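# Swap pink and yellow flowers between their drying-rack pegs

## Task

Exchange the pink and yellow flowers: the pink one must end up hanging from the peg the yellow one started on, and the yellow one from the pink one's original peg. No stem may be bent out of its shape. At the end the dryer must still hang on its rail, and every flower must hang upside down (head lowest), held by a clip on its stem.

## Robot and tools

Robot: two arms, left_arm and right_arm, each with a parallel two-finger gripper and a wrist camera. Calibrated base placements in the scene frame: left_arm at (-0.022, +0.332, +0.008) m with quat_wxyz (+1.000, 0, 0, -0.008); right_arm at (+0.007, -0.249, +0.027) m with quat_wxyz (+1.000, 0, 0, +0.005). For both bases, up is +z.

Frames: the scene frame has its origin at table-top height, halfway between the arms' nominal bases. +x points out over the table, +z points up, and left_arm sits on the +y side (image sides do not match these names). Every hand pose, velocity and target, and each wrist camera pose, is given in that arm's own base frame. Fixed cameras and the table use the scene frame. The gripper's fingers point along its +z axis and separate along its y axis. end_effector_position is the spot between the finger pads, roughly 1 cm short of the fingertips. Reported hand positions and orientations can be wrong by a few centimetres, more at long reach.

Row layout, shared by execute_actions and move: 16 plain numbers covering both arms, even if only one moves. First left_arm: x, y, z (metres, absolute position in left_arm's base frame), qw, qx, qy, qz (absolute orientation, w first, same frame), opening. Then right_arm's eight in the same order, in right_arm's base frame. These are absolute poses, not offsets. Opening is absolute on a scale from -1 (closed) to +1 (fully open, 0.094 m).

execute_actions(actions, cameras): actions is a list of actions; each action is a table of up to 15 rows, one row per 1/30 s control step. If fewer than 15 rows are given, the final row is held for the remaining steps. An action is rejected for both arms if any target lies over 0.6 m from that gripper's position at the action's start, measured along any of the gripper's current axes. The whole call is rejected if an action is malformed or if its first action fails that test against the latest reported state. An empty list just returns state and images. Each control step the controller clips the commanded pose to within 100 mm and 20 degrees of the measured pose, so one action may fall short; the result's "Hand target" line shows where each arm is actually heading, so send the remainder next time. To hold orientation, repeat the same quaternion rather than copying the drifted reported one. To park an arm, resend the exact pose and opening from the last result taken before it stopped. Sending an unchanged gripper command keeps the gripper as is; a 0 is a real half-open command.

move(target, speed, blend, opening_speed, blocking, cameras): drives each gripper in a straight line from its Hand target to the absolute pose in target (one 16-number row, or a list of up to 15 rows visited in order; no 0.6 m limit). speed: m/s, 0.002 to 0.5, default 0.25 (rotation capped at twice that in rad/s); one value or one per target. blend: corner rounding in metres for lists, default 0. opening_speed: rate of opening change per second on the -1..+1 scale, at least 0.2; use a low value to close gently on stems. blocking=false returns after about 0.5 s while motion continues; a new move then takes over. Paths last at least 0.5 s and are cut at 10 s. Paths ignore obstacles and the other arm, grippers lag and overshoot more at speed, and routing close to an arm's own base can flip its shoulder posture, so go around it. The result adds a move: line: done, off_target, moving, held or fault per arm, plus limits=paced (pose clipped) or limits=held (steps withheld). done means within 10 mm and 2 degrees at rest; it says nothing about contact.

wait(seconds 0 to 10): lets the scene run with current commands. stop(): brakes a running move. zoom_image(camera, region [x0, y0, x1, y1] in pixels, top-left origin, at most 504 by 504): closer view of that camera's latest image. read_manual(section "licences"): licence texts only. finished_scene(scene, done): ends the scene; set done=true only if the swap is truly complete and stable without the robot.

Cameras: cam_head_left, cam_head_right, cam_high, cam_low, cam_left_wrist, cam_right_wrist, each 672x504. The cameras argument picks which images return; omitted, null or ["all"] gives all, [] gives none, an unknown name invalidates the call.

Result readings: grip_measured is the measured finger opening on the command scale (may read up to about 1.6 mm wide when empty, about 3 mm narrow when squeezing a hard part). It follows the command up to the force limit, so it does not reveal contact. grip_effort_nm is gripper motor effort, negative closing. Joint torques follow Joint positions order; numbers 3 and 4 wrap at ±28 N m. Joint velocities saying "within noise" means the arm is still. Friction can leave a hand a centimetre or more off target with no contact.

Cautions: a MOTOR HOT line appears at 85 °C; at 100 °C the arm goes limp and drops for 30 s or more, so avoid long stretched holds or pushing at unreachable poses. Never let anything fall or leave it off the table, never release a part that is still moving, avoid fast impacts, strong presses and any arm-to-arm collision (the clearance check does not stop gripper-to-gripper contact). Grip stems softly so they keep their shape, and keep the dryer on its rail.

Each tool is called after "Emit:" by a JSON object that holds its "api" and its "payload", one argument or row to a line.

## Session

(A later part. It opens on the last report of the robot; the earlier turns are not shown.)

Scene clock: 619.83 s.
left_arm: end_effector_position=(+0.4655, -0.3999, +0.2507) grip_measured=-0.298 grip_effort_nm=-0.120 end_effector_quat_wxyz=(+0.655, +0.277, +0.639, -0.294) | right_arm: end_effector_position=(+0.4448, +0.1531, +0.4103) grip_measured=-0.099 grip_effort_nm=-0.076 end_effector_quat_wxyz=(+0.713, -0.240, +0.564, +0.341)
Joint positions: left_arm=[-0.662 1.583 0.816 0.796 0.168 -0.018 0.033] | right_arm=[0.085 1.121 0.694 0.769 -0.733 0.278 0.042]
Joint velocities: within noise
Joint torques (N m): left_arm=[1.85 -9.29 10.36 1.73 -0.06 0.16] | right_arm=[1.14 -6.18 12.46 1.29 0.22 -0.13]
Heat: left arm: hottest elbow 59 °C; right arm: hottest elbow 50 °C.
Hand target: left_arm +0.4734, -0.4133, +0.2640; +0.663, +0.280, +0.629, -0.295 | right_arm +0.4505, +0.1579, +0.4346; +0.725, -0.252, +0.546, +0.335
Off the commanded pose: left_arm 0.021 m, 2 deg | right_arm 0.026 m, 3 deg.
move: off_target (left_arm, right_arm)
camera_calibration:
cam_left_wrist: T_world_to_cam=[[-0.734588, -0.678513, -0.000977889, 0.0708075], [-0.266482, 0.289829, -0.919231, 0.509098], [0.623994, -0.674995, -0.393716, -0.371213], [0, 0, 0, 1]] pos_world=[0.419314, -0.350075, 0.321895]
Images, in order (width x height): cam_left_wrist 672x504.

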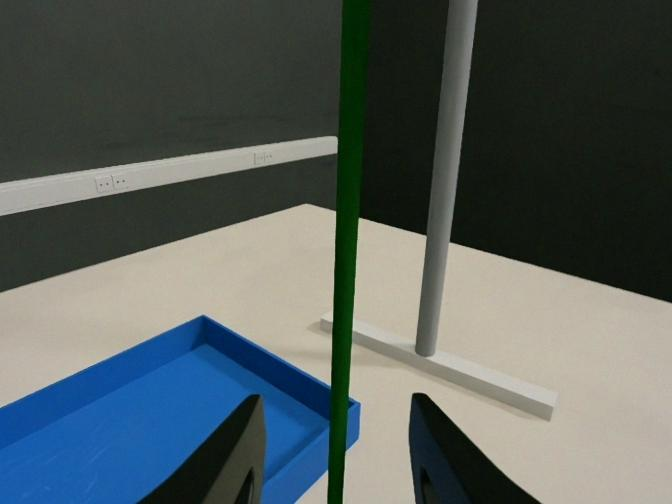

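Emit:
{"api": "move", "payload": {
  "target": [
    [0.4795,-0.4197,0.264,0.6626,0.28,0.6289,-0.295,-0.3,0.452,0.1585,0.435,0.7252,-0.2520,0.5465,0.3344,-0.1],
    [0.4795,-0.4197,0.264,0.6626,0.28,0.6289,-0.295,-0.72,0.452,0.1585,0.435,0.7252,-0.2520,0.5465,0.3344,-0.1]
  ],
  "speed": 0.06,
  "opening_speed": 0.3,
  "cameras": ["cam_left_wrist"]
}}

Emit:
{"api": "zoom_image", "payload": {
  "camera": "cam_left_wrist",
  "region": [260, 210, 420, 504]
}}

Scene clock: 626.80 s.
left_arm: end_effector_position=(+0.4708, -0.4054, +0.2510) grip_measured=-0.717 grip_effort_nm=-0.120 end_effector_quat_wxyz=(+0.655, +0.277, +0.639, -0.293) | right_arm: end_effector_position=(+0.4448, +0.1531, +0.4103) grip_measured=-0.099 grip_effort_nm=-0.076 end_effector_quat_wxyz=(+0.713, -0.240, +0.564, +0.341)
Joint positions: left_arm=[-0.665 1.599 0.838 0.791 0.165 -0.018 0.013] | right_arm=[0.085 1.121 0.694 0.769 -0.733 0.278 0.042]
Joint velocities: within noise
Joint torques (N m): left_arm=[1.79 -9.88 10.44 1.73 -0.06 0.16] | right_arm=[1.26 -6.07 12.46 1.37 0.22 -0.13]
Heat: left arm: hottest elbow 58 °C; right arm: hottest elbow 50 °C.
Hand target: left_arm +0.4784, -0.4189, +0.2641; +0.663, +0.280, +0.629, -0.295 | right_arm +0.4505, +0.1579, +0.4346; +0.725, -0.252, +0.546, +0.335
Off the commanded pose: left_arm 0.021 m, 2 deg | right_arm 0.026 m, 3 deg.
move: off_target (left_arm, right_arm); target 2's new opening was sent with left_arm's hand 0.022 m and 2 deg from that target
camera_calibration:
cam_left_wrist: T_world_to_cam=[[-0.734329, -0.678793, -0.000947607, 0.0706752], [-0.266368, 0.289445, -0.919385, 0.512257], [0.624346, -0.674879, -0.393357, -0.37836], [0, 0, 0, 1]] pos_world=[0.424575, -0.355644, 0.322198]
Images, in order (width x height): cam_left_wrist 672x504.

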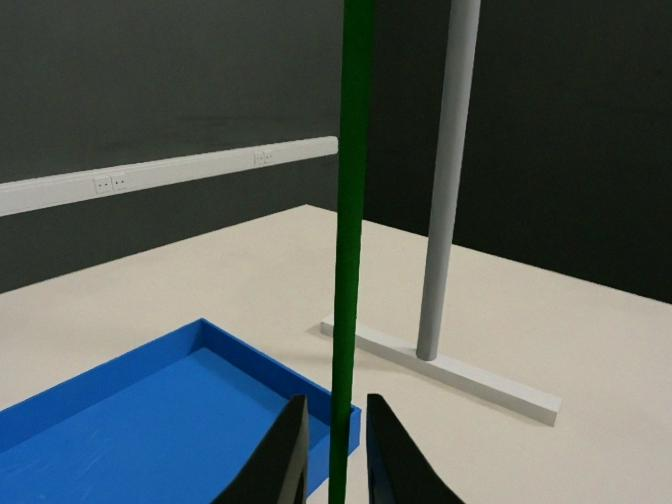

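Scaled by 1.714 from the camera's 672x504 image, which has a finer 960x720 frame.

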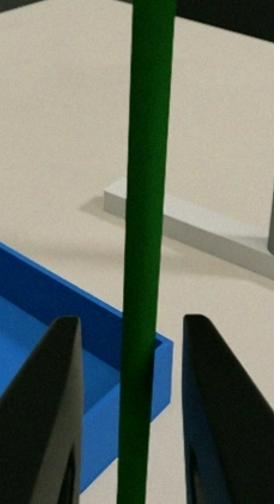

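Emit:
{"api": "move", "payload": {
  "target": [
    [0.4795,-0.4197,0.264,0.6672,0.29,0.6245,-0.2846,-0.72,0.452,0.1585,0.435,0.7252,-0.2520,0.5465,0.3344,-0.1],
    [0.4795,-0.4197,0.264,0.6672,0.29,0.6245,-0.2846,-0.88,0.452,0.1585,0.435,0.7252,-0.2520,0.5465,0.3344,-0.1]
  ],
  "speed": 0.06,
  "opening_speed": 0.2,
  "cameras": ["cam_left_wrist","cam_right_wrist"]
}}

Emit:
{"api": "zoom_image", "payload": {
  "camera": "cam_left_wrist",
  "region": [260, 210, 420, 504]
}}

Scene clock: 639.00 s.
left_arm: end_effector_position=(+0.4709, -0.4055, +0.2510) grip_measured=-0.878 grip_effort_nm=-0.120 end_effector_quat_wxyz=(+0.659, +0.286, +0.635, -0.284) | right_arm: end_effector_position=(+0.4448, +0.1531, +0.4103) grip_measured=-0.099 grip_effort_nm=-0.081 end_effector_quat_wxyz=(+0.713, -0.240, +0.564, +0.341)
Joint positions: left_arm=[-0.665 1.599 0.839 0.791 0.165 0.013 0.006] | right_arm=[0.085 1.121 0.694 0.769 -0.733 0.278 0.042]
Joint velocities: within noise
Joint torques (N m): left_arm=[1.85 -9.88 10.43 1.69 -0.04 0.17] | right_arm=[1.38 -6.07 12.45 1.37 0.21 -0.12]
Heat: left arm: hottest elbow 58 °C; right arm: hottest elbow 51 °C.
Hand target: left_arm +0.4785, -0.4189, +0.2640; +0.667, +0.290, +0.624, -0.285 | right_arm +0.4505, +0.1579, +0.4346; +0.725, -0.252, +0.546, +0.335
Off the commanded pose: left_arm 0.021 m, 2 deg | right_arm 0.026 m, 3 deg.
move: off_target (left_arm, right_arm); target 2's new opening was sent with left_arm's hand 0.021 m and 2 deg from that target
camera_calibration:
cam_left_wrist: T_world_to_cam=[[-0.733356, -0.679135, -0.0310649, 0.0776604], [-0.246206, 0.3079, -0.91901, 0.51018], [0.633697, -0.666313, -0.393008, -0.379519], [0, 0, 0, 1]] pos_world=[0.423062, -0.357221, 0.322119]
cam_right_wrist: T_world_to_cam=[[0.759139, -0.650125, -0.0323221, -0.225951], [-0.138289, -0.112557, -0.983975, 0.523622], [0.636069, 0.751444, -0.175351, -0.239084], [0, 0, 0, 1]] pos_world=[0.396013, 0.091699, 0.466005]
Images, in order (width x height): cam_left_wrist 672x504, cam_right_wrist 672x504.

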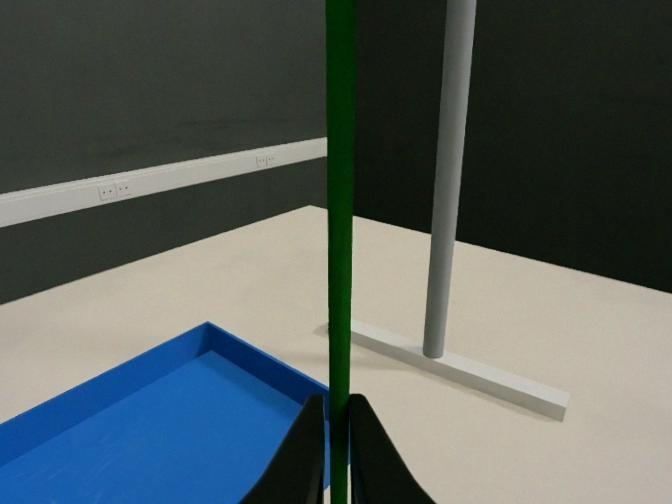

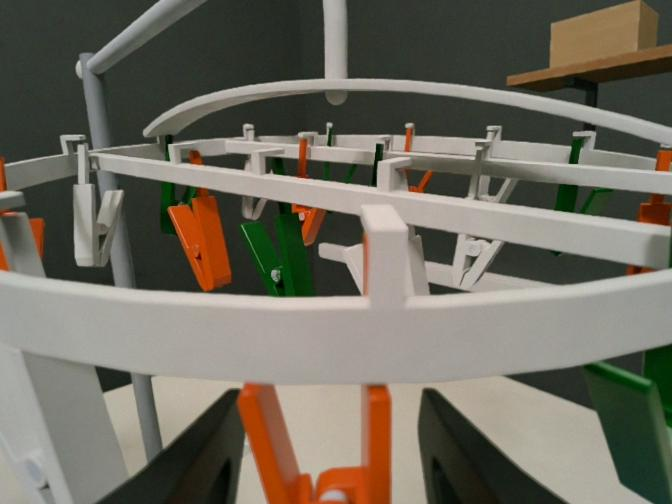

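Scaled by 1.714 from the camera's 672x504 image, which has a finer 960x720 frame.

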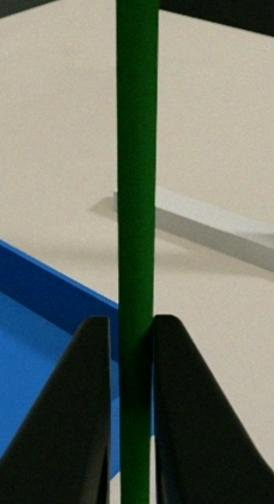

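Emit:
{"api": "move", "payload": {
  "target": [0.4795,-0.4197,0.264,0.6672,0.29,0.6245,-0.2846,-0.945,0.452,0.1585,0.435,0.7252,-0.2520,0.5465,0.3344,-0.1],
  "opening_speed": 0.2,
  "cameras": ["cam_left_wrist","cam_right_wrist"]
}}

Emit:
{"api": "zoom_image", "payload": {
  "camera": "cam_right_wrist",
  "region": [200, 340, 460, 504]
}}

Scene clock: 643.03 s.
left_arm: end_effector_position=(+0.4709, -0.4055, +0.2510) grip_measured=-0.936 grip_effort_nm=-0.525 end_effector_quat_wxyz=(+0.659, +0.286, +0.635, -0.283) | right_arm: end_effector_position=(+0.4447, +0.1532, +0.4103) grip_measured=-0.099 grip_effort_nm=-0.076 end_effector_quat_wxyz=(+0.713, -0.240, +0.564, +0.341)
Joint positions: left_arm=[-0.665 1.599 0.839 0.791 0.165 0.013 0.003] | right_arm=[0.086 1.121 0.694 0.769 -0.733 0.278 0.042]
Joint velocities: within noise
Joint torques (N m): left_arm=[1.9 -9.88 10.43 1.72 -0.05 0.16] | right_arm=[1.44 -6.12 12.51 1.37 0.22 -0.12]
Heat: left arm: hottest elbow 58 °C; right arm: hottest elbow 51 °C.
Hand target: left_arm +0.4786, -0.4189, +0.2641; +0.667, +0.290, +0.624, -0.285 | right_arm +0.4504, +0.1581, +0.4346; +0.725, -0.252, +0.546, +0.335
Off the commanded pose: left_arm 0.021 m, 2 deg | right_arm 0.026 m, 3 deg.
move: off_target (left_arm, right_arm)
camera_calibration:
cam_left_wrist: T_world_to_cam=[[-0.733339, -0.679136, -0.031446, 0.077748], [-0.245951, 0.308134, -0.919, 0.510152], [0.633815, -0.666205, -0.393001, -0.379533], [0, 0, 0, 1]] pos_world=[0.423042, -0.35724, 0.322118]
cam_right_wrist: T_world_to_cam=[[0.759387, -0.649836, -0.0323221, -0.225951], [-0.138246, -0.11261, -0.983975, 0.523622], [0.635783, 0.751686, -0.175351, -0.239084], [0, 0, 0, 1]] pos_world=[0.395978, 0.09185, 0.466005]
Images, in order (width x height): cam_left_wrist 672x504, cam_right_wrist 672x504.

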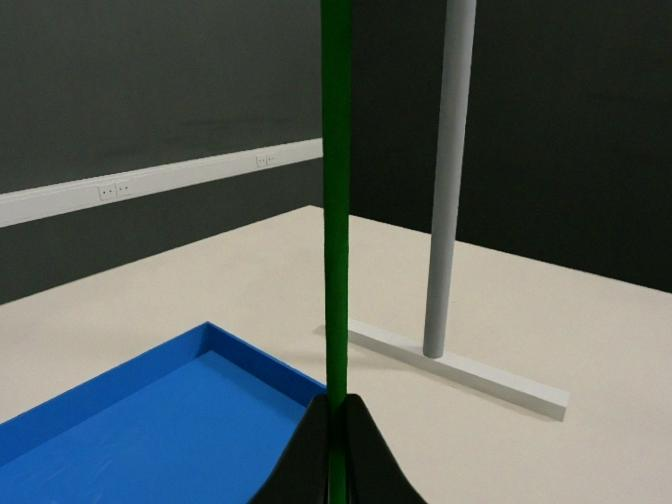

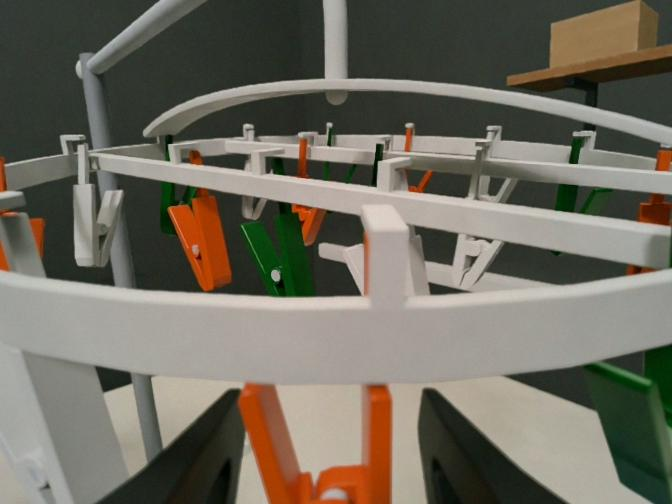

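Scaled by 1.938 from the camera's 672x504 image, which has a finer 960x720 frame.

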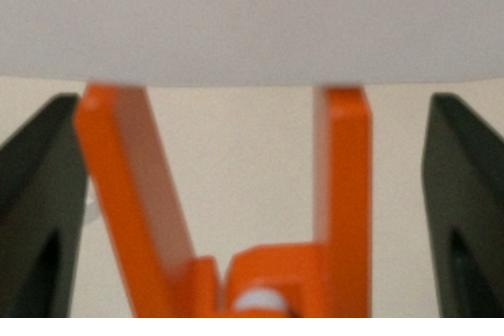

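Emit:
{"api": "move", "payload": {
  "target": [0.4795,-0.4197,0.264,0.6672,0.29,0.6245,-0.2846,-0.96,0.449,0.158,0.4415,0.7252,-0.2520,0.5465,0.3344,-0.1],
  "speed": 0.05,
  "cameras": ["cam_right_wrist","cam_head_left"]
}}

Emit:
{"api": "zoom_image", "payload": {
  "camera": "cam_head_left",
  "region": [260, 30, 380, 150]
}}

Scene clock: 654.43 s.
left_arm: end_effector_position=(+0.4709, -0.4055, +0.2510) grip_measured=-0.957 grip_effort_nm=-0.862 end_effector_quat_wxyz=(+0.659, +0.287, +0.635, -0.283) | right_arm: end_effector_position=(+0.4451, +0.1533, +0.4078) grip_measured=-0.099 grip_effort_nm=-0.076 end_effector_quat_wxyz=(+0.708, -0.238, +0.570, +0.343)
Joint positions: left_arm=[-0.665 1.599 0.839 0.791 0.165 0.013 0.002] | right_arm=[0.086 1.117 0.694 0.748 -0.733 0.278 0.042]
Joint velocities: left_arm=[-0.005 0.005 -0.002 -0.002 -0.066 -0.066 -0.004] | right_arm=[within noise]
Joint torques (N m): left_arm=[1.9 -9.88 10.44 1.72 -0.05 0.16] | right_arm=[1.2 -7.41 12.83 1.4 0.18 -0.11]
Heat: left arm: hottest elbow 58 °C; right arm: hottest elbow 52 °C.
Hand target: left_arm +0.4786, -0.4189, +0.2641; +0.667, +0.290, +0.624, -0.285 | right_arm +0.4469, +0.1574, +0.4409; +0.725, -0.252, +0.546, +0.335
Off the commanded pose: left_arm 0.021 m, 2 deg | right_arm 0.034 m, 4 deg.
move: off_target (left_arm, right_arm)
camera_calibration:
cam_right_wrist: T_world_to_cam=[[0.758697, -0.649895, -0.0448839, -0.220851], [-0.155798, -0.114118, -0.981175, 0.528129], [0.632539, 0.751408, -0.187834, -0.2332], [0, 0, 0, 1]] pos_world=[0.397348, 0.0919678, 0.464471]
Images, in order (width x height): cam_head_left 672x504, cam_right_wrist 672x504.

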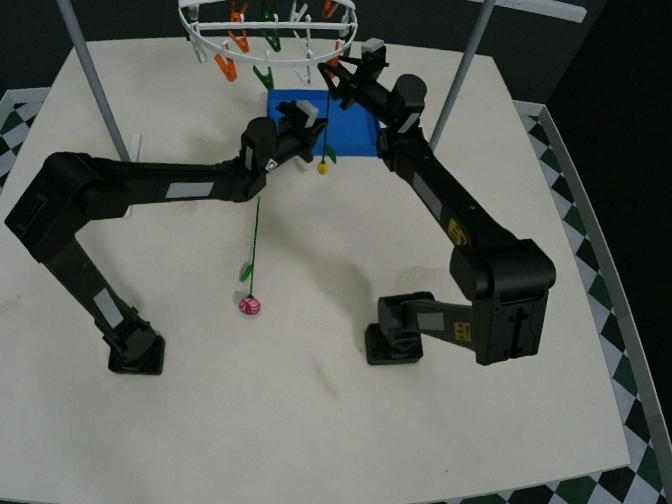

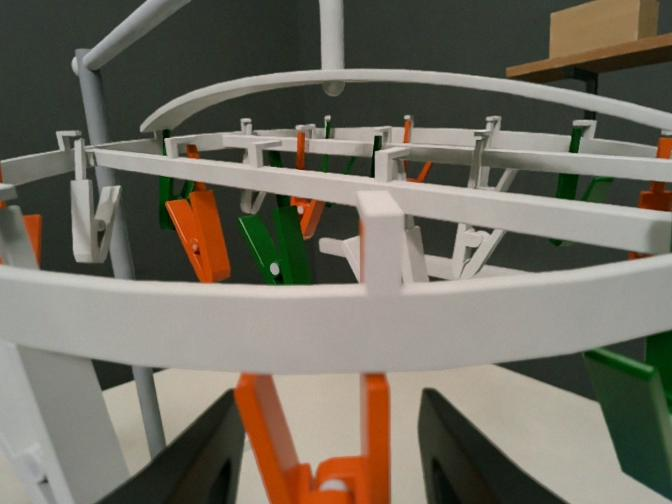

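Scaled by 4.200 from the camera's 672x504 image, which has a finer 960x720 frame.

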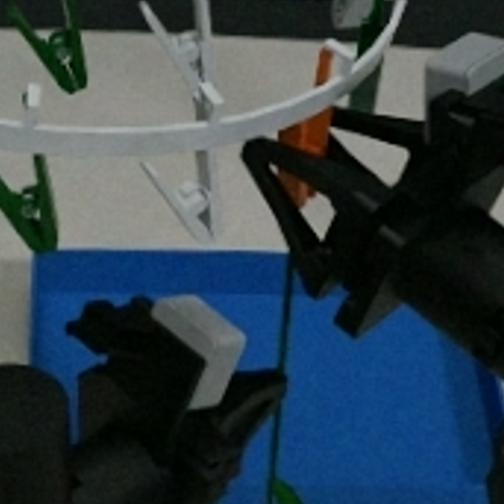

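Emit:
{"api": "move", "payload": {
  "target": [0.4795,-0.4197,0.264,0.6672,0.29,0.6245,-0.2846,-0.96,0.450,0.1575,0.448,0.73,-0.2490,0.5401,0.3366,-0.1],
  "speed": 0.05,
  "cameras": ["cam_right_wrist"]
}}

Scene clock: 657.60 s.
left_arm: end_effector_position=(+0.4709, -0.4055, +0.2510) grip_measured=-0.956 grip_effort_nm=-0.667 end_effector_quat_wxyz=(+0.659, +0.287, +0.635, -0.283) | right_arm: end_effector_position=(+0.4458, +0.1528, +0.4143) grip_measured=-0.099 grip_effort_nm=-0.071 end_effector_quat_wxyz=(+0.712, -0.238, +0.566, +0.341)
Joint positions: left_arm=[-0.665 1.599 0.839 0.791 0.165 0.013 0.002] | right_arm=[0.086 1.115 0.704 0.747 -0.729 0.278 0.042]
Joint velocities: left_arm=[-0.015 -0.015 0.007 0.002 0.007 0.051 0.009] | right_arm=[within noise]
Joint torques (N m): left_arm=[1.9 -9.93 10.43 1.7 -0.05 0.16] | right_arm=[1.26 -6.83 12.78 2.1 0.23 0.02]
Heat: left arm: hottest elbow 58 °C; right arm: hottest elbow 52 °C.
Hand target: left_arm +0.4786, -0.4189, +0.2641; +0.667, +0.290, +0.624, -0.285 | right_arm +0.4479, +0.1569, +0.4474; +0.730, -0.249, +0.540, +0.337
Off the commanded pose: left_arm 0.021 m, 2 deg | right_arm 0.034 m, 4 deg.
move: off_target (left_arm, right_arm)
camera_calibration:
cam_right_wrist: T_world_to_cam=[[0.756828, -0.652538, -0.0374971, -0.223249], [-0.144737, -0.111372, -0.983182, 0.530116], [0.637387, 0.749527, -0.178736, -0.237791], [0, 0, 0, 1]] pos_world=[0.397253, 0.0915927, 0.470328]
Images, in order (width x height): cam_right_wrist 672x504.

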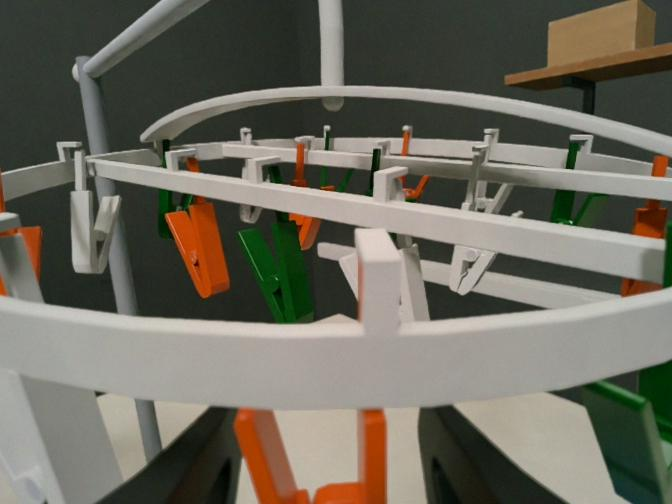

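Emit:
{"api": "move", "payload": {
  "target": [
    [0.4795,-0.4197,0.264,0.6672,0.29,0.6245,-0.2846,-0.96,0.4485,0.1588,0.448,0.73,-0.2490,0.5401,0.3366,-0.1],
    [0.4795,-0.4197,0.264,0.6672,0.29,0.6245,-0.2846,-0.96,0.4485,0.1588,0.448,0.73,-0.2490,0.5401,0.3366,-0.38]
  ],
  "speed": 0.05,
  "opening_speed": 0.25,
  "cameras": ["cam_right_wrist"]
}}

Emit:
{"api": "zoom_image", "payload": {
  "camera": "cam_right_wrist",
  "region": [200, 340, 460, 504]
}}

Scene clock: 664.23 s.
left_arm: end_effector_position=(+0.4709, -0.4055, +0.2510) grip_measured=-0.957 grip_effort_nm=-0.842 end_effector_quat_wxyz=(+0.659, +0.287, +0.635, -0.283) | right_arm: end_effector_position=(+0.4458, +0.1538, +0.4145) grip_measured=-0.378 grip_effort_nm=-0.081 end_effector_quat_wxyz=(+0.712, -0.237, +0.566, +0.341)
Joint positions: left_arm=[-0.665 1.599 0.839 0.791 0.165 0.013 0.002] | right_arm=[0.089 1.115 0.704 0.747 -0.726 0.278 0.029]
Joint velocities: left_arm=[-0.005 0.005 -0.002 0.007 -0.066 0.037 -0.004] | right_arm=[within noise]
Joint torques (N m): left_arm=[1.85 -9.93 10.43 1.7 -0.05 0.16] | right_arm=[1.32 -7.18 12.64 2 0.2 -0.01]
Heat: left arm: hottest elbow 58 °C; right arm: hottest elbow 52 °C.
Hand target: left_arm +0.4786, -0.4189, +0.2641; +0.667, +0.290, +0.624, -0.285 | right_arm +0.4466, +0.1582, +0.4474; +0.730, -0.249, +0.540, +0.337
Off the commanded pose: left_arm 0.021 m, 2 deg | right_arm 0.034 m, 4 deg.
move: off_target (left_arm, right_arm); target 2's new opening was sent with right_arm's hand 0.034 m and 4 deg from that target
camera_calibration:
cam_right_wrist: T_world_to_cam=[[0.756465, -0.652906, -0.0383974, -0.222047], [-0.144905, -0.110061, -0.983305, 0.530281], [0.63778, 0.7494, -0.177867, -0.238952], [0, 0, 0, 1]] pos_world=[0.39721, 0.092458, 0.4704]
Images, in order (width x height): cam_right_wrist 672x504.

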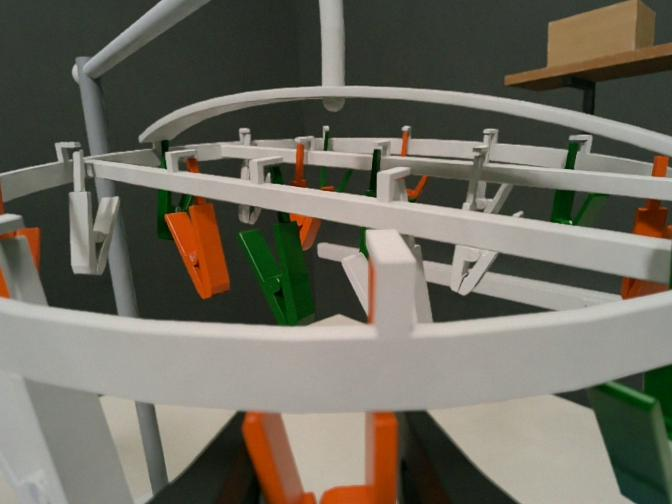

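Scaled by 1.938 from the camera's 672x504 image, which has a finer 960x720 frame.

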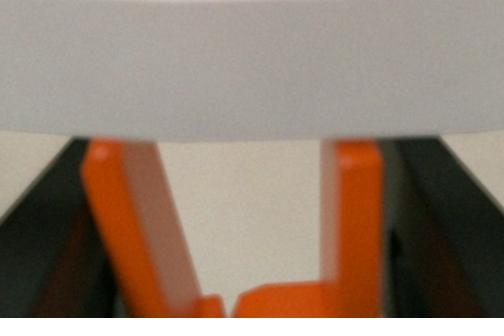

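Emit:
{"api": "move", "payload": {
  "target": [0.4795,-0.4197,0.264,0.6672,0.29,0.6245,-0.2846,-0.96,0.4485,0.1588,0.448,0.73,-0.2490,0.5401,0.3366,-0.5],
  "opening_speed": 0.2,
  "cameras": ["cam_right_wrist","cam_left_wrist"]
}}

Emit:
{"api": "zoom_image", "payload": {
  "camera": "cam_right_wrist",
  "region": [200, 340, 460, 504]
}}

Scene clock: 667.70 s.
left_arm: end_effector_position=(+0.4710, -0.4055, +0.2508) grip_measured=-0.954 grip_effort_nm=-0.652 end_effector_quat_wxyz=(+0.659, +0.287, +0.635, -0.283) | right_arm: end_effector_position=(+0.4458, +0.1537, +0.4147) grip_measured=-0.495 grip_effort_nm=-0.232 end_effector_quat_wxyz=(+0.712, -0.237, +0.566, +0.341)
Joint positions: left_arm=[-0.665 1.6 0.839 0.791 0.165 0.014 0.002] | right_arm=[0.089 1.114 0.704 0.747 -0.725 0.278 0.024]
Joint velocities: left_arm=[-0.005 -0.015 -0.002 -0.007 0.095 -0.037 0.004] | right_arm=[within noise]
Joint torques (N m): left_arm=[1.85 -9.93 10.43 1.72 -0.05 0.16] | right_arm=[1.38 -7.12 12.64 2 0.21 0]
Heat: left arm: hottest elbow 58 °C; right arm: hottest elbow 51 °C.
Hand target: left_arm +0.4785, -0.4189, +0.2642; +0.667, +0.290, +0.624, -0.285 | right_arm +0.4465, +0.1581, +0.4475; +0.730, -0.249, +0.540, +0.337
Off the commanded pose: left_arm 0.021 m, 2 deg | right_arm 0.034 m, 4 deg.
move: off_target (left_arm, right_arm)
camera_calibration:
cam_left_wrist: T_world_to_cam=[[-0.733315, -0.679128, -0.0321478, 0.0779157], [-0.245717, 0.308817, -0.918833, 0.510085], [0.633934, -0.665895, -0.393334, -0.379511], [0, 0, 0, 1]] pos_world=[0.423058, -0.357323, 0.321913]
cam_right_wrist: T_world_to_cam=[[0.756244, -0.653172, -0.0382223, -0.221962], [-0.144582, -0.109853, -0.983376, 0.530297], [0.638115, 0.749198, -0.177513, -0.239104], [0, 0, 0, 1]] pos_world=[0.397105, 0.0924118, 0.470553]
Images, in order (width x height): cam_left_wrist 672x504, cam_right_wrist 672x504.

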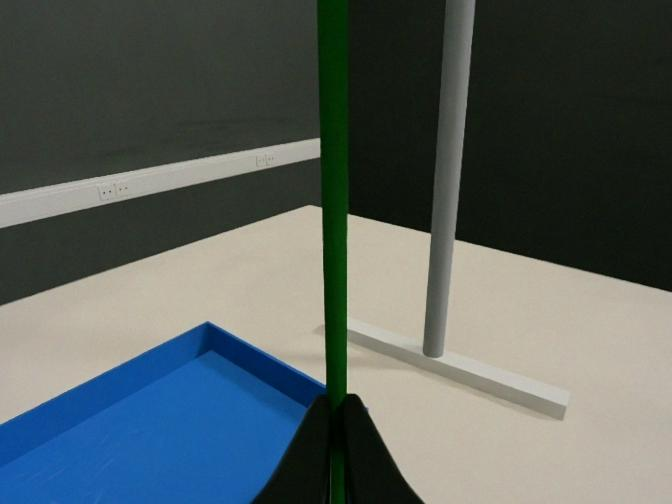

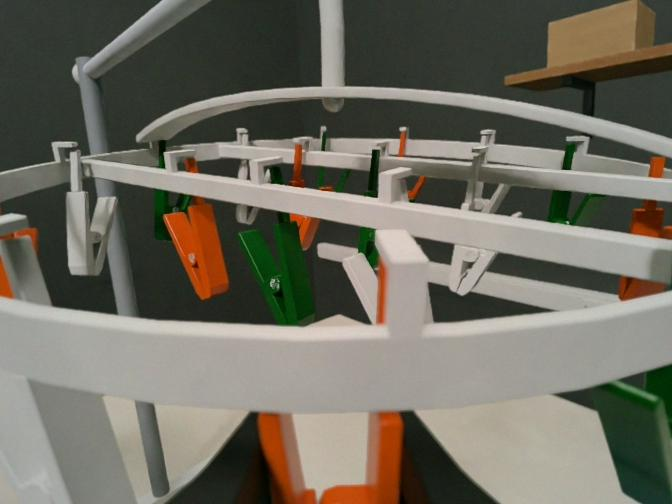

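Scaled by 1.938 from the camera's 672x504 image, which has a finer 960x720 frame.

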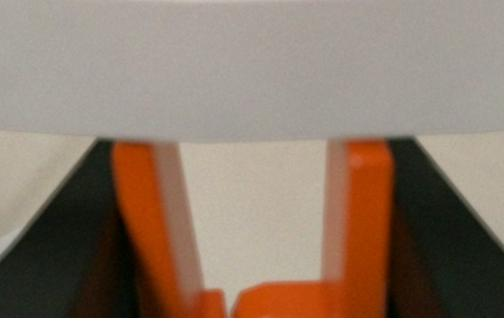

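Emit:
{"api": "move", "payload": {
  "target": [0.4795,-0.4197,0.264,0.6672,0.29,0.6245,-0.2846,-0.96,0.4485,0.1588,0.448,0.73,-0.2490,0.5401,0.3366,-0.64],
  "opening_speed": 0.2,
  "cameras": ["cam_right_wrist","cam_left_wrist"]
}}

Emit:
{"api": "zoom_image", "payload": {
  "camera": "cam_right_wrist",
  "region": [200, 340, 460, 504]
}}

Scene clock: 670.83 s.
left_arm: end_effector_position=(+0.4710, -0.4055, +0.2508) grip_measured=-0.954 grip_effort_nm=-0.755 end_effector_quat_wxyz=(+0.659, +0.287, +0.635, -0.283) | right_arm: end_effector_position=(+0.4458, +0.1537, +0.4147) grip_measured=-0.576 grip_effort_nm=-1.018 end_effector_quat_wxyz=(+0.712, -0.237, +0.566, +0.341)
Joint positions: left_arm=[-0.665 1.6 0.839 0.791 0.165 0.014 0.002] | right_arm=[0.089 1.114 0.704 0.747 -0.725 0.278 0.02]
Joint velocities: within noise
Joint torques (N m): left_arm=[1.85 -9.88 10.43 1.72 -0.04 0.15] | right_arm=[1.44 -7.12 12.62 2 0.2 -0.01]
Heat: left arm: hottest elbow 58 °C; right arm: hottest elbow 51 °C.
Hand target: left_arm +0.4785, -0.4189, +0.2642; +0.667, +0.290, +0.624, -0.285 | right_arm +0.4466, +0.1581, +0.4474; +0.730, -0.249, +0.540, +0.337
Off the commanded pose: left_arm 0.021 m, 2 deg | right_arm 0.034 m, 4 deg.
move: off_target (left_arm, right_arm)
camera_calibration:
cam_left_wrist: T_world_to_cam=[[-0.733315, -0.679128, -0.0321478, 0.0779157], [-0.245717, 0.308817, -0.918833, 0.510085], [0.633934, -0.665895, -0.393334, -0.379511], [0, 0, 0, 1]] pos_world=[0.423058, -0.357323, 0.321913]
cam_right_wrist: T_world_to_cam=[[0.756244, -0.653172, -0.0382223, -0.221962], [-0.144582, -0.109853, -0.983376, 0.530297], [0.638115, 0.749198, -0.177513, -0.239104], [0, 0, 0, 1]] pos_world=[0.397105, 0.0924118, 0.470553]
Images, in order (width x height): cam_left_wrist 672x504, cam_right_wrist 672x504.

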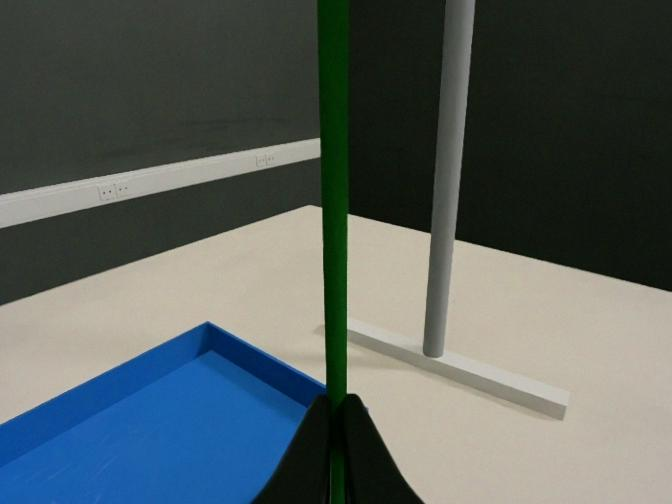

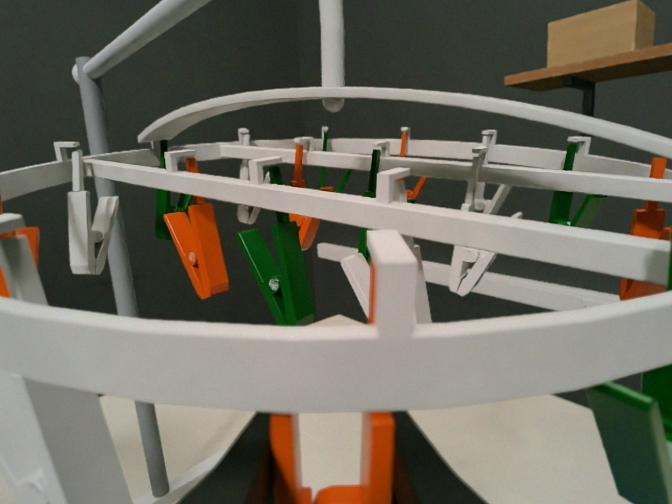

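Scaled by 1.938 from the camera's 672x504 image, which has a finer 960x720 frame.

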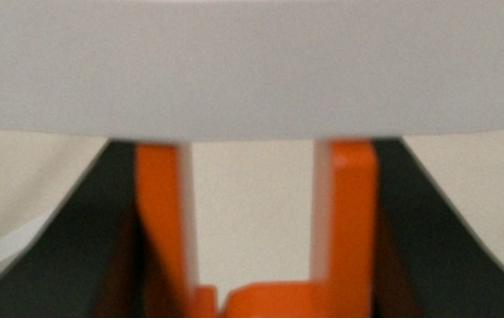

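Emit:
{"api": "move", "payload": {
  "target": [
    [0.476,-0.4165,0.24,0.6672,0.29,0.6245,-0.2846,-0.96,0.4485,0.1588,0.448,0.73,-0.2490,0.5401,0.3366,-0.7],
    [0.4705,-0.412,0.205,0.6672,0.29,0.6245,-0.2846,-0.96,0.4485,0.1588,0.448,0.73,-0.2490,0.5401,0.3366,-0.7]
  ],
  "speed": 0.05,
  "blend": [0.01,0],
  "cameras": ["cam_right_wrist","cam_left_wrist","cam_head_left"]
}}

Emit:
{"api": "zoom_image", "payload": {
  "camera": "cam_head_left",
  "region": [260, 30, 380, 150]
}}

Scene clock: 679.00 s.
left_arm: end_effector_position=(+0.4728, -0.4070, +0.2075) grip_measured=-0.958 grip_effort_nm=-0.877 end_effector_quat_wxyz=(+0.664, +0.286, +0.630, -0.284) | right_arm: end_effector_position=(+0.4457, +0.1536, +0.4148) grip_measured=-0.577 grip_effort_nm=-1.033 end_effector_quat_wxyz=(+0.712, -0.237, +0.566, +0.341)
Joint positions: left_arm=[-0.665 1.71 0.812 0.942 0.165 0.014 0.002] | right_arm=[0.089 1.114 0.704 0.747 -0.725 0.278 0.02]
Joint velocities: left_arm=[0.015 0.005 -0.002 -0.007 0.007 -0.007 -0.005] | right_arm=[within noise]
Joint torques (N m): left_arm=[1.9 -10.64 6.31 2.95 -0.01 0.16] | right_arm=[1.44 -7.18 12.62 1.95 0.18 0]
Heat: left arm: hottest elbow 57 °C; right arm: hottest elbow 51 °C.
Hand target: left_arm +0.4704, -0.4119, +0.2050; +0.667, +0.290, +0.625, -0.284 | right_arm +0.4465, +0.1581, +0.4475; +0.730, -0.249, +0.540, +0.337
Off the commanded pose: left_arm 0.006 m, 1 deg | right_arm 0.034 m, 4 deg.
move: off_target (right_arm); blend cut to 0 m at target 1
camera_calibration:
cam_left_wrist: T_world_to_cam=[[-0.732956, -0.679397, -0.0345798, 0.0771156], [-0.236056, 0.301681, -0.923724, 0.464781], [0.638007, -0.668886, -0.381495, -0.404212], [0, 0, 0, 1]] pos_world=[0.424127, -0.358195, 0.277791]
cam_right_wrist: T_world_to_cam=[[0.756023, -0.653439, -0.0380475, -0.221876], [-0.144259, -0.109644, -0.983447, 0.530313], [0.63845, 0.748997, -0.177158, -0.239257], [0, 0, 0, 1]] pos_world=[0.397, 0.0923656, 0.470706]
Images, in order (width x height): cam_head_left 672x504, cam_left_wrist 672x504, cam_right_wrist 672x504.

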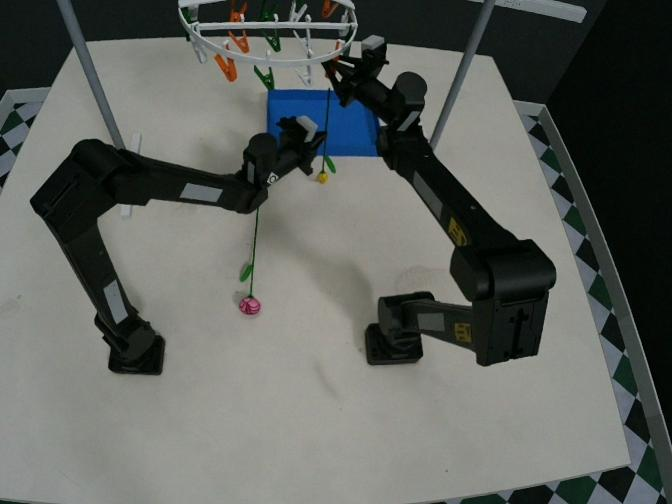

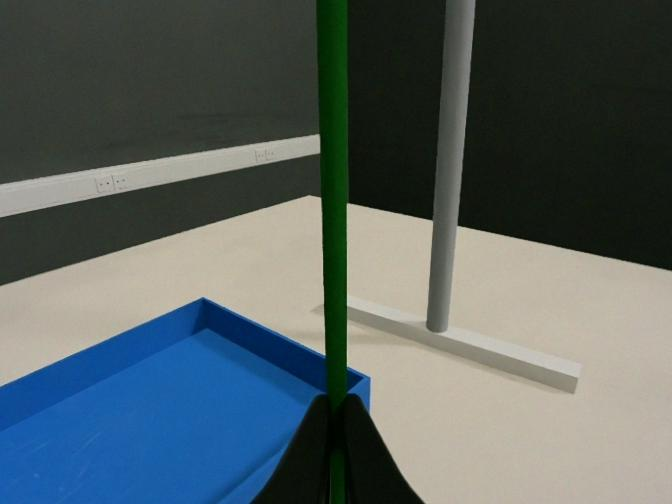

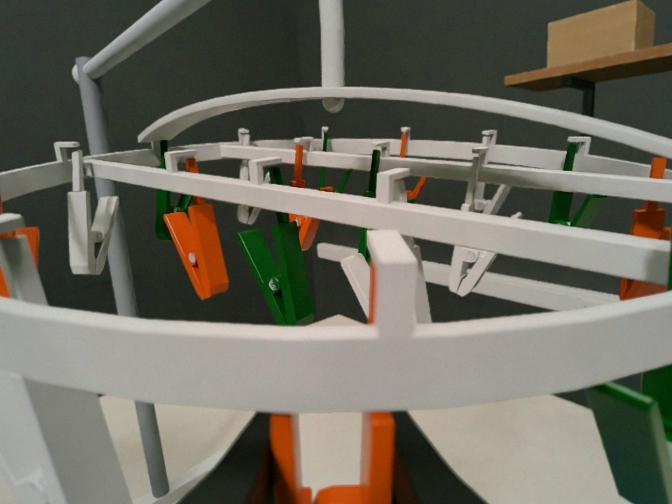

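Scaled by 4.200 from the camera's 672x504 image, which has a finer 960x720 frame.

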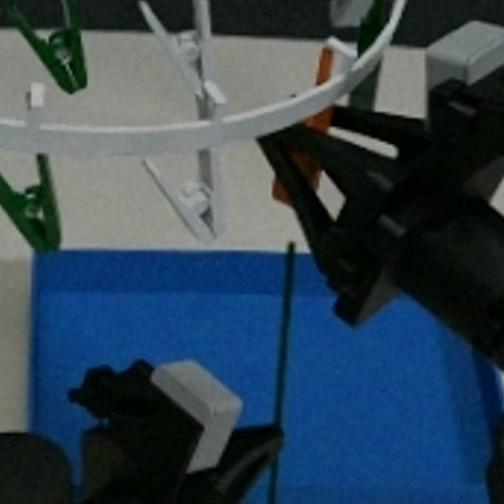

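Emit:
{"api": "move", "payload": {
  "target": [
    [0.4705,-0.412,0.205,0.6672,0.29,0.6245,-0.2846,-0.96,0.4485,0.1588,0.446,0.73,-0.2490,0.5401,0.3366,0.0],
    [0.45,-0.39,0.205,0.6672,0.29,0.6245,-0.2846,-0.96,0.446,0.156,0.418,0.73,-0.2490,0.5401,0.3366,0.0],
    [0.40,-0.335,0.205,0.6672,0.29,0.6245,-0.2846,-0.96,0.415,0.120,0.403,0.73,-0.2490,0.5401,0.3366,0.0],
    [0.40,-0.335,0.205,0.6672,0.29,0.6245,-0.2846,-0.96,0.34,0.03,0.37,0.73,-0.2490,0.5401,0.3366,0.0]
  ],
  "speed": [0.05,0.05,0.08,0.15],
  "opening_speed": 0.3,
  "cameras": ["cam_right_wrist","cam_high","cam_head_left"]
}}

Scene clock: 691.60 s.
left_arm: end_effector_position=(+0.3980, -0.3396, +0.1905) grip_measured=-0.954 grip_effort_nm=-0.818 end_effector_quat_wxyz=(+0.652, +0.293, +0.638, -0.286) | right_arm: end_effector_position=(+0.3398, +0.0332, +0.3769) grip_measured=-0.001 grip_effort_nm=0.076 end_effector_quat_wxyz=(+0.734, -0.258, +0.534, +0.331)
Joint positions: left_arm=[-0.638 1.537 0.525 1.025 0.207 0.014 0.002] | right_arm=[-0.375 1.025 0.427 1.374 -1.133 0.699 0.047]
Joint velocities: within noise
Joint torques (N m): left_arm=[3.31 -9.88 5.45 2.99 0.13 0.13] | right_arm=[-0.03 -1.85 6.54 1.59 0.36 0.19]
Heat: left arm: hottest elbow 55 °C; right arm: hottest elbow 50 °C.
Hand target: left_arm +0.3999, -0.3350, +0.2048; +0.667, +0.290, +0.625, -0.284 | right_arm +0.3399, +0.0301, +0.3701; +0.730, -0.249, +0.541, +0.336
Off the commanded pose: left_arm 0.015 m, 2 deg | right_arm 0.008 m, 1 deg.
move: off_target (left_arm)
camera_calibration:
cam_right_wrist: T_world_to_cam=[[0.762978, -0.645431, 0.0358374, -0.252411], [-0.0549922, -0.120046, -0.991244, 0.437469], [0.644081, 0.754326, -0.127086, -0.109098], [0, 0, 0, 1]] pos_world=[0.286909, -0.0281021, 0.42882]
Images, in order (width x height): cam_head_left 672x504, cam_high 672x504, cam_right_wrist 672x504.

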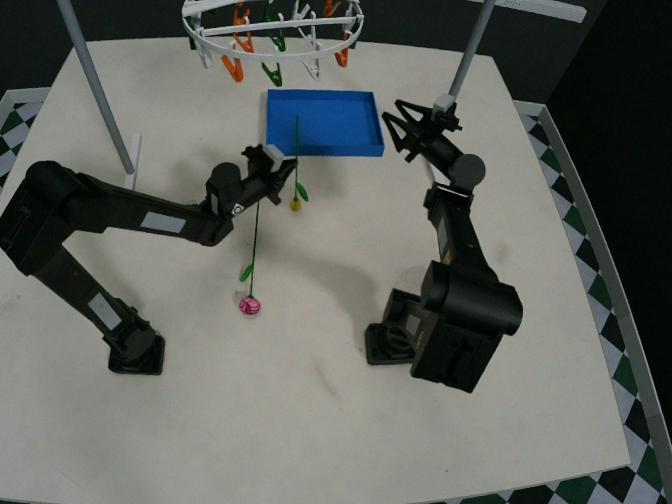

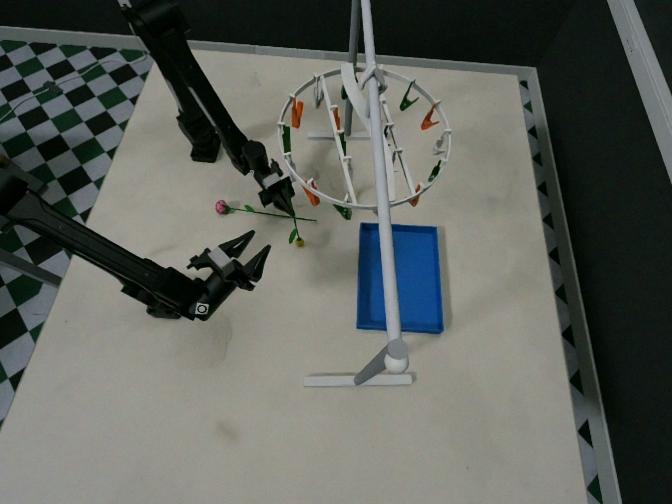

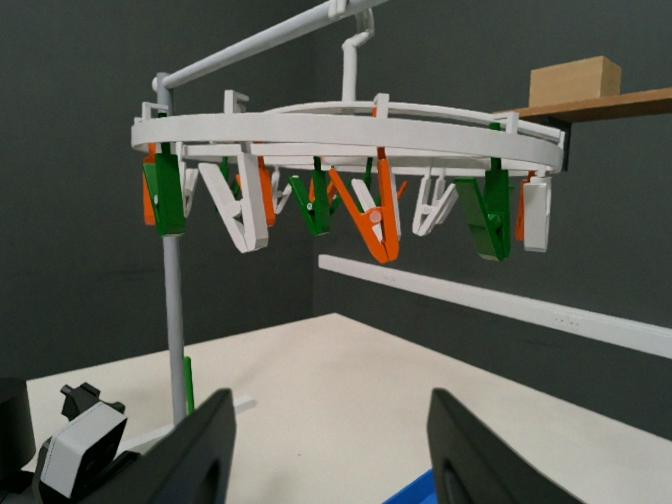

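Emit:
{"api": "move", "payload": {
  "target": [0.4,-0.335,0.205,0.6672,0.29,0.6245,-0.2846,-0.96,0.309,0.145,0.215,0.6434,-0.3178,0.6106,0.3349,-0.35],
  "speed": 0.15,
  "cameras": ["cam_right_wrist","cam_high","cam_left_wrist"]
}}

Emit:
{"api": "zoom_image", "payload": {
  "camera": "cam_right_wrist",
  "region": [280, 200, 440, 360]
}}

Scene clock: 718.20 s.
left_arm: end_effector_position=(+0.3980, -0.3396, +0.1905) grip_measured=-0.954 grip_effort_nm=-0.818 end_effector_quat_wxyz=(+0.652, +0.293, +0.638, -0.286) | right_arm: end_effector_position=(+0.3121, +0.1420, +0.2187) grip_measured=-0.349 grip_effort_nm=-0.081 end_effector_quat_wxyz=(+0.646, -0.312, +0.610, +0.336)
Joint positions: left_arm=[-0.638 1.537 0.525 1.025 0.207 0.014 0.002] | right_arm=[0.012 1.051 0.18 0.973 -0.937 0.089 0.031]
Joint velocities: within noise
Joint torques (N m): left_arm=[3.31 -9.88 5.46 2.99 0.13 0.13] | right_arm=[1.32 -1.96 5.91 1.33 0.11 -0.13]
Heat: left arm: hottest elbow 51 °C; right arm: hottest elbow 48 °C.
Hand target: left_arm +0.3999, -0.3351, +0.2047; +0.667, +0.290, +0.625, -0.284 | right_arm +0.3090, +0.1449, +0.2150; +0.644, -0.318, +0.610, +0.335
Off the commanded pose: left_arm 0.015 m, 2 deg | right_arm 0.006 m, 1 deg.
move: off_target (left_arm)
camera_calibration:
cam_left_wrist: T_world_to_cam=[[-0.743715, -0.667804, -0.0304169, 0.0749237], [-0.25248, 0.322728, -0.912195, 0.422552], [0.618984, -0.670734, -0.408625, -0.305778], [0, 0, 0, 1]] pos_world=[0.351679, -0.291431, 0.26278]
cam_right_wrist: T_world_to_cam=[[0.81802, -0.575185, 0.00230434, -0.17521], [-0.205137, -0.295481, -0.933065, 0.351202], [0.537366, 0.762793, -0.359702, -0.110473], [0, 0, 0, 1]] pos_world=[0.274735, 0.0872628, 0.288361]
Images, in order (width x height): cam_high 672x504, cam_left_wrist 672x504, cam_right_wrist 672x504.

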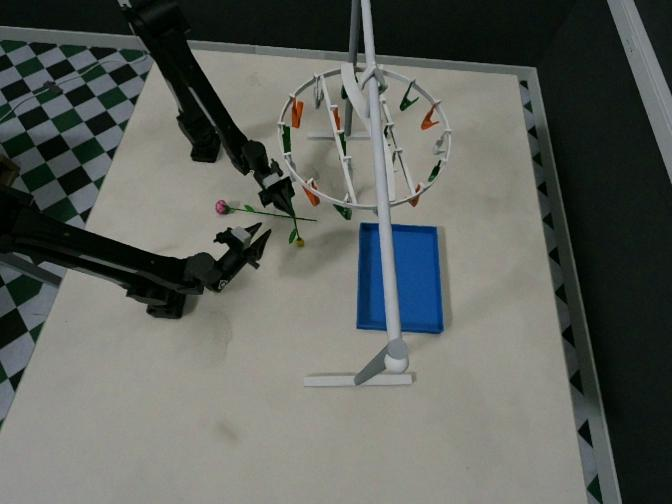

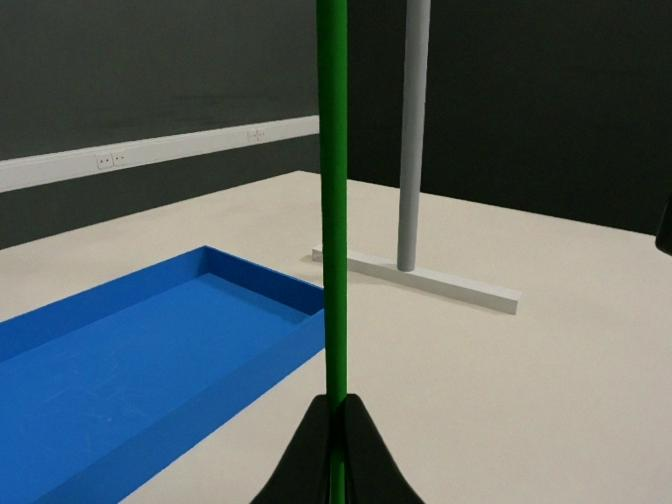

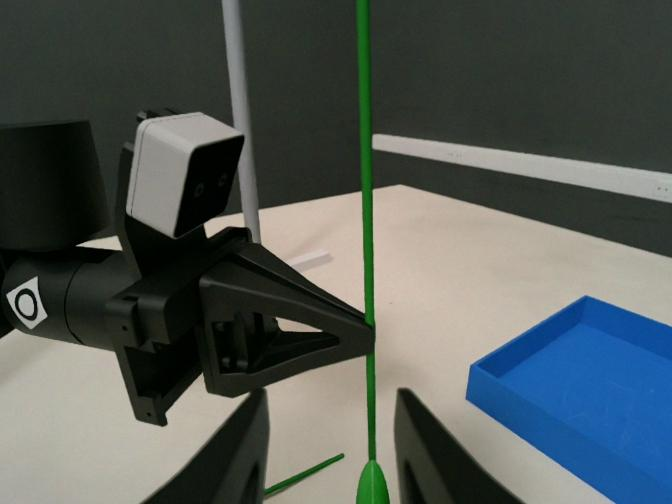

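Scaled by 3.150 from the camera's 672x504 image, which has a finer 960x720 frame.

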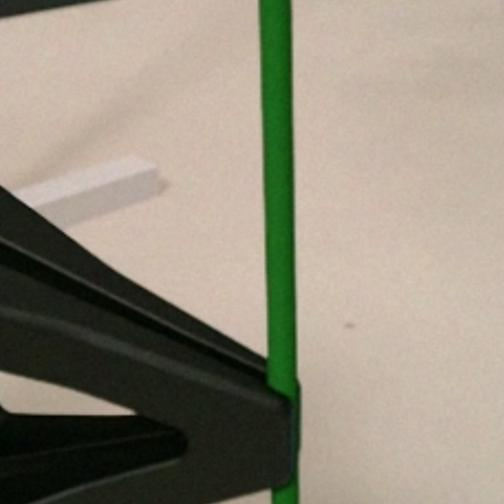

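Emit:
{"api": "move", "payload": {
  "target": [0.4,-0.335,0.205,0.6672,0.29,0.6245,-0.2846,-0.96,0.361,0.182,0.242,0.6272,-0.3265,0.6272,0.3265,-0.35],
  "speed": 0.1,
  "cameras": ["cam_right_wrist"]
}}

Emit:
{"api": "zoom_image", "payload": {
  "camera": "cam_right_wrist",
  "region": [240, 200, 440, 400]
}}

Scene clock: 724.90 s.
left_arm: end_effector_position=(+0.3981, -0.3394, +0.1905) grip_measured=-0.958 grip_effort_nm=-0.882 end_effector_quat_wxyz=(+0.652, +0.293, +0.638, -0.286) | right_arm: end_effector_position=(+0.3477, +0.1761, +0.2243) grip_measured=-0.349 grip_effort_nm=-0.076 end_effector_quat_wxyz=(+0.616, -0.315, +0.641, +0.333)
Joint positions: left_arm=[-0.638 1.537 0.525 1.025 0.207 0.014 0.002] | right_arm=[0.146 1.078 0.307 0.742 -0.805 0.018 0.031]
Joint velocities: within noise
Joint torques (N m): left_arm=[3.31 -9.88 5.46 2.99 0.13 0.13] | right_arm=[1.44 -2.67 10.65 1.51 0.05 -0.12]
Heat: left arm: hottest elbow 51 °C; right arm: hottest elbow 47 °C.
Hand target: left_arm +0.4000, -0.3349, +0.2047; +0.667, +0.290, +0.625, -0.284 | right_arm +0.3598, +0.1815, +0.2421; +0.627, -0.326, +0.627, +0.327
Off the commanded pose: left_arm 0.015 m, 2 deg | right_arm 0.023 m, 3 deg.
move: off_target (left_arm, right_arm)
camera_calibration:
cam_right_wrist: T_world_to_cam=[[0.817143, -0.575627, -0.0305044, -0.177008], [-0.272215, -0.3387, -0.900656, 0.397538], [0.50811, 0.744269, -0.433461, -0.123604], [0, 0, 0, 1]] pos_world=[0.315661, 0.12475, 0.299068]
Images, in order (width x height): cam_right_wrist 672x504.

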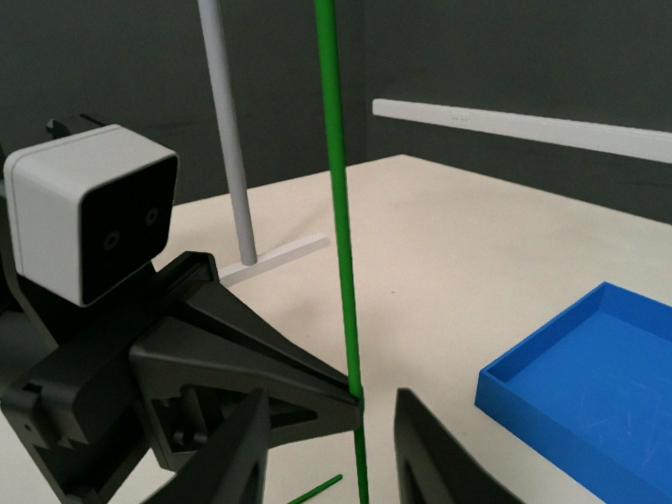

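Scaled by 2.520 from the camera's 672x504 image, which has a finer 960x720 frame.

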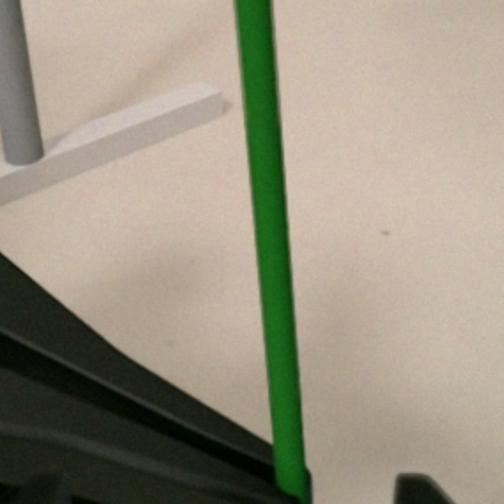

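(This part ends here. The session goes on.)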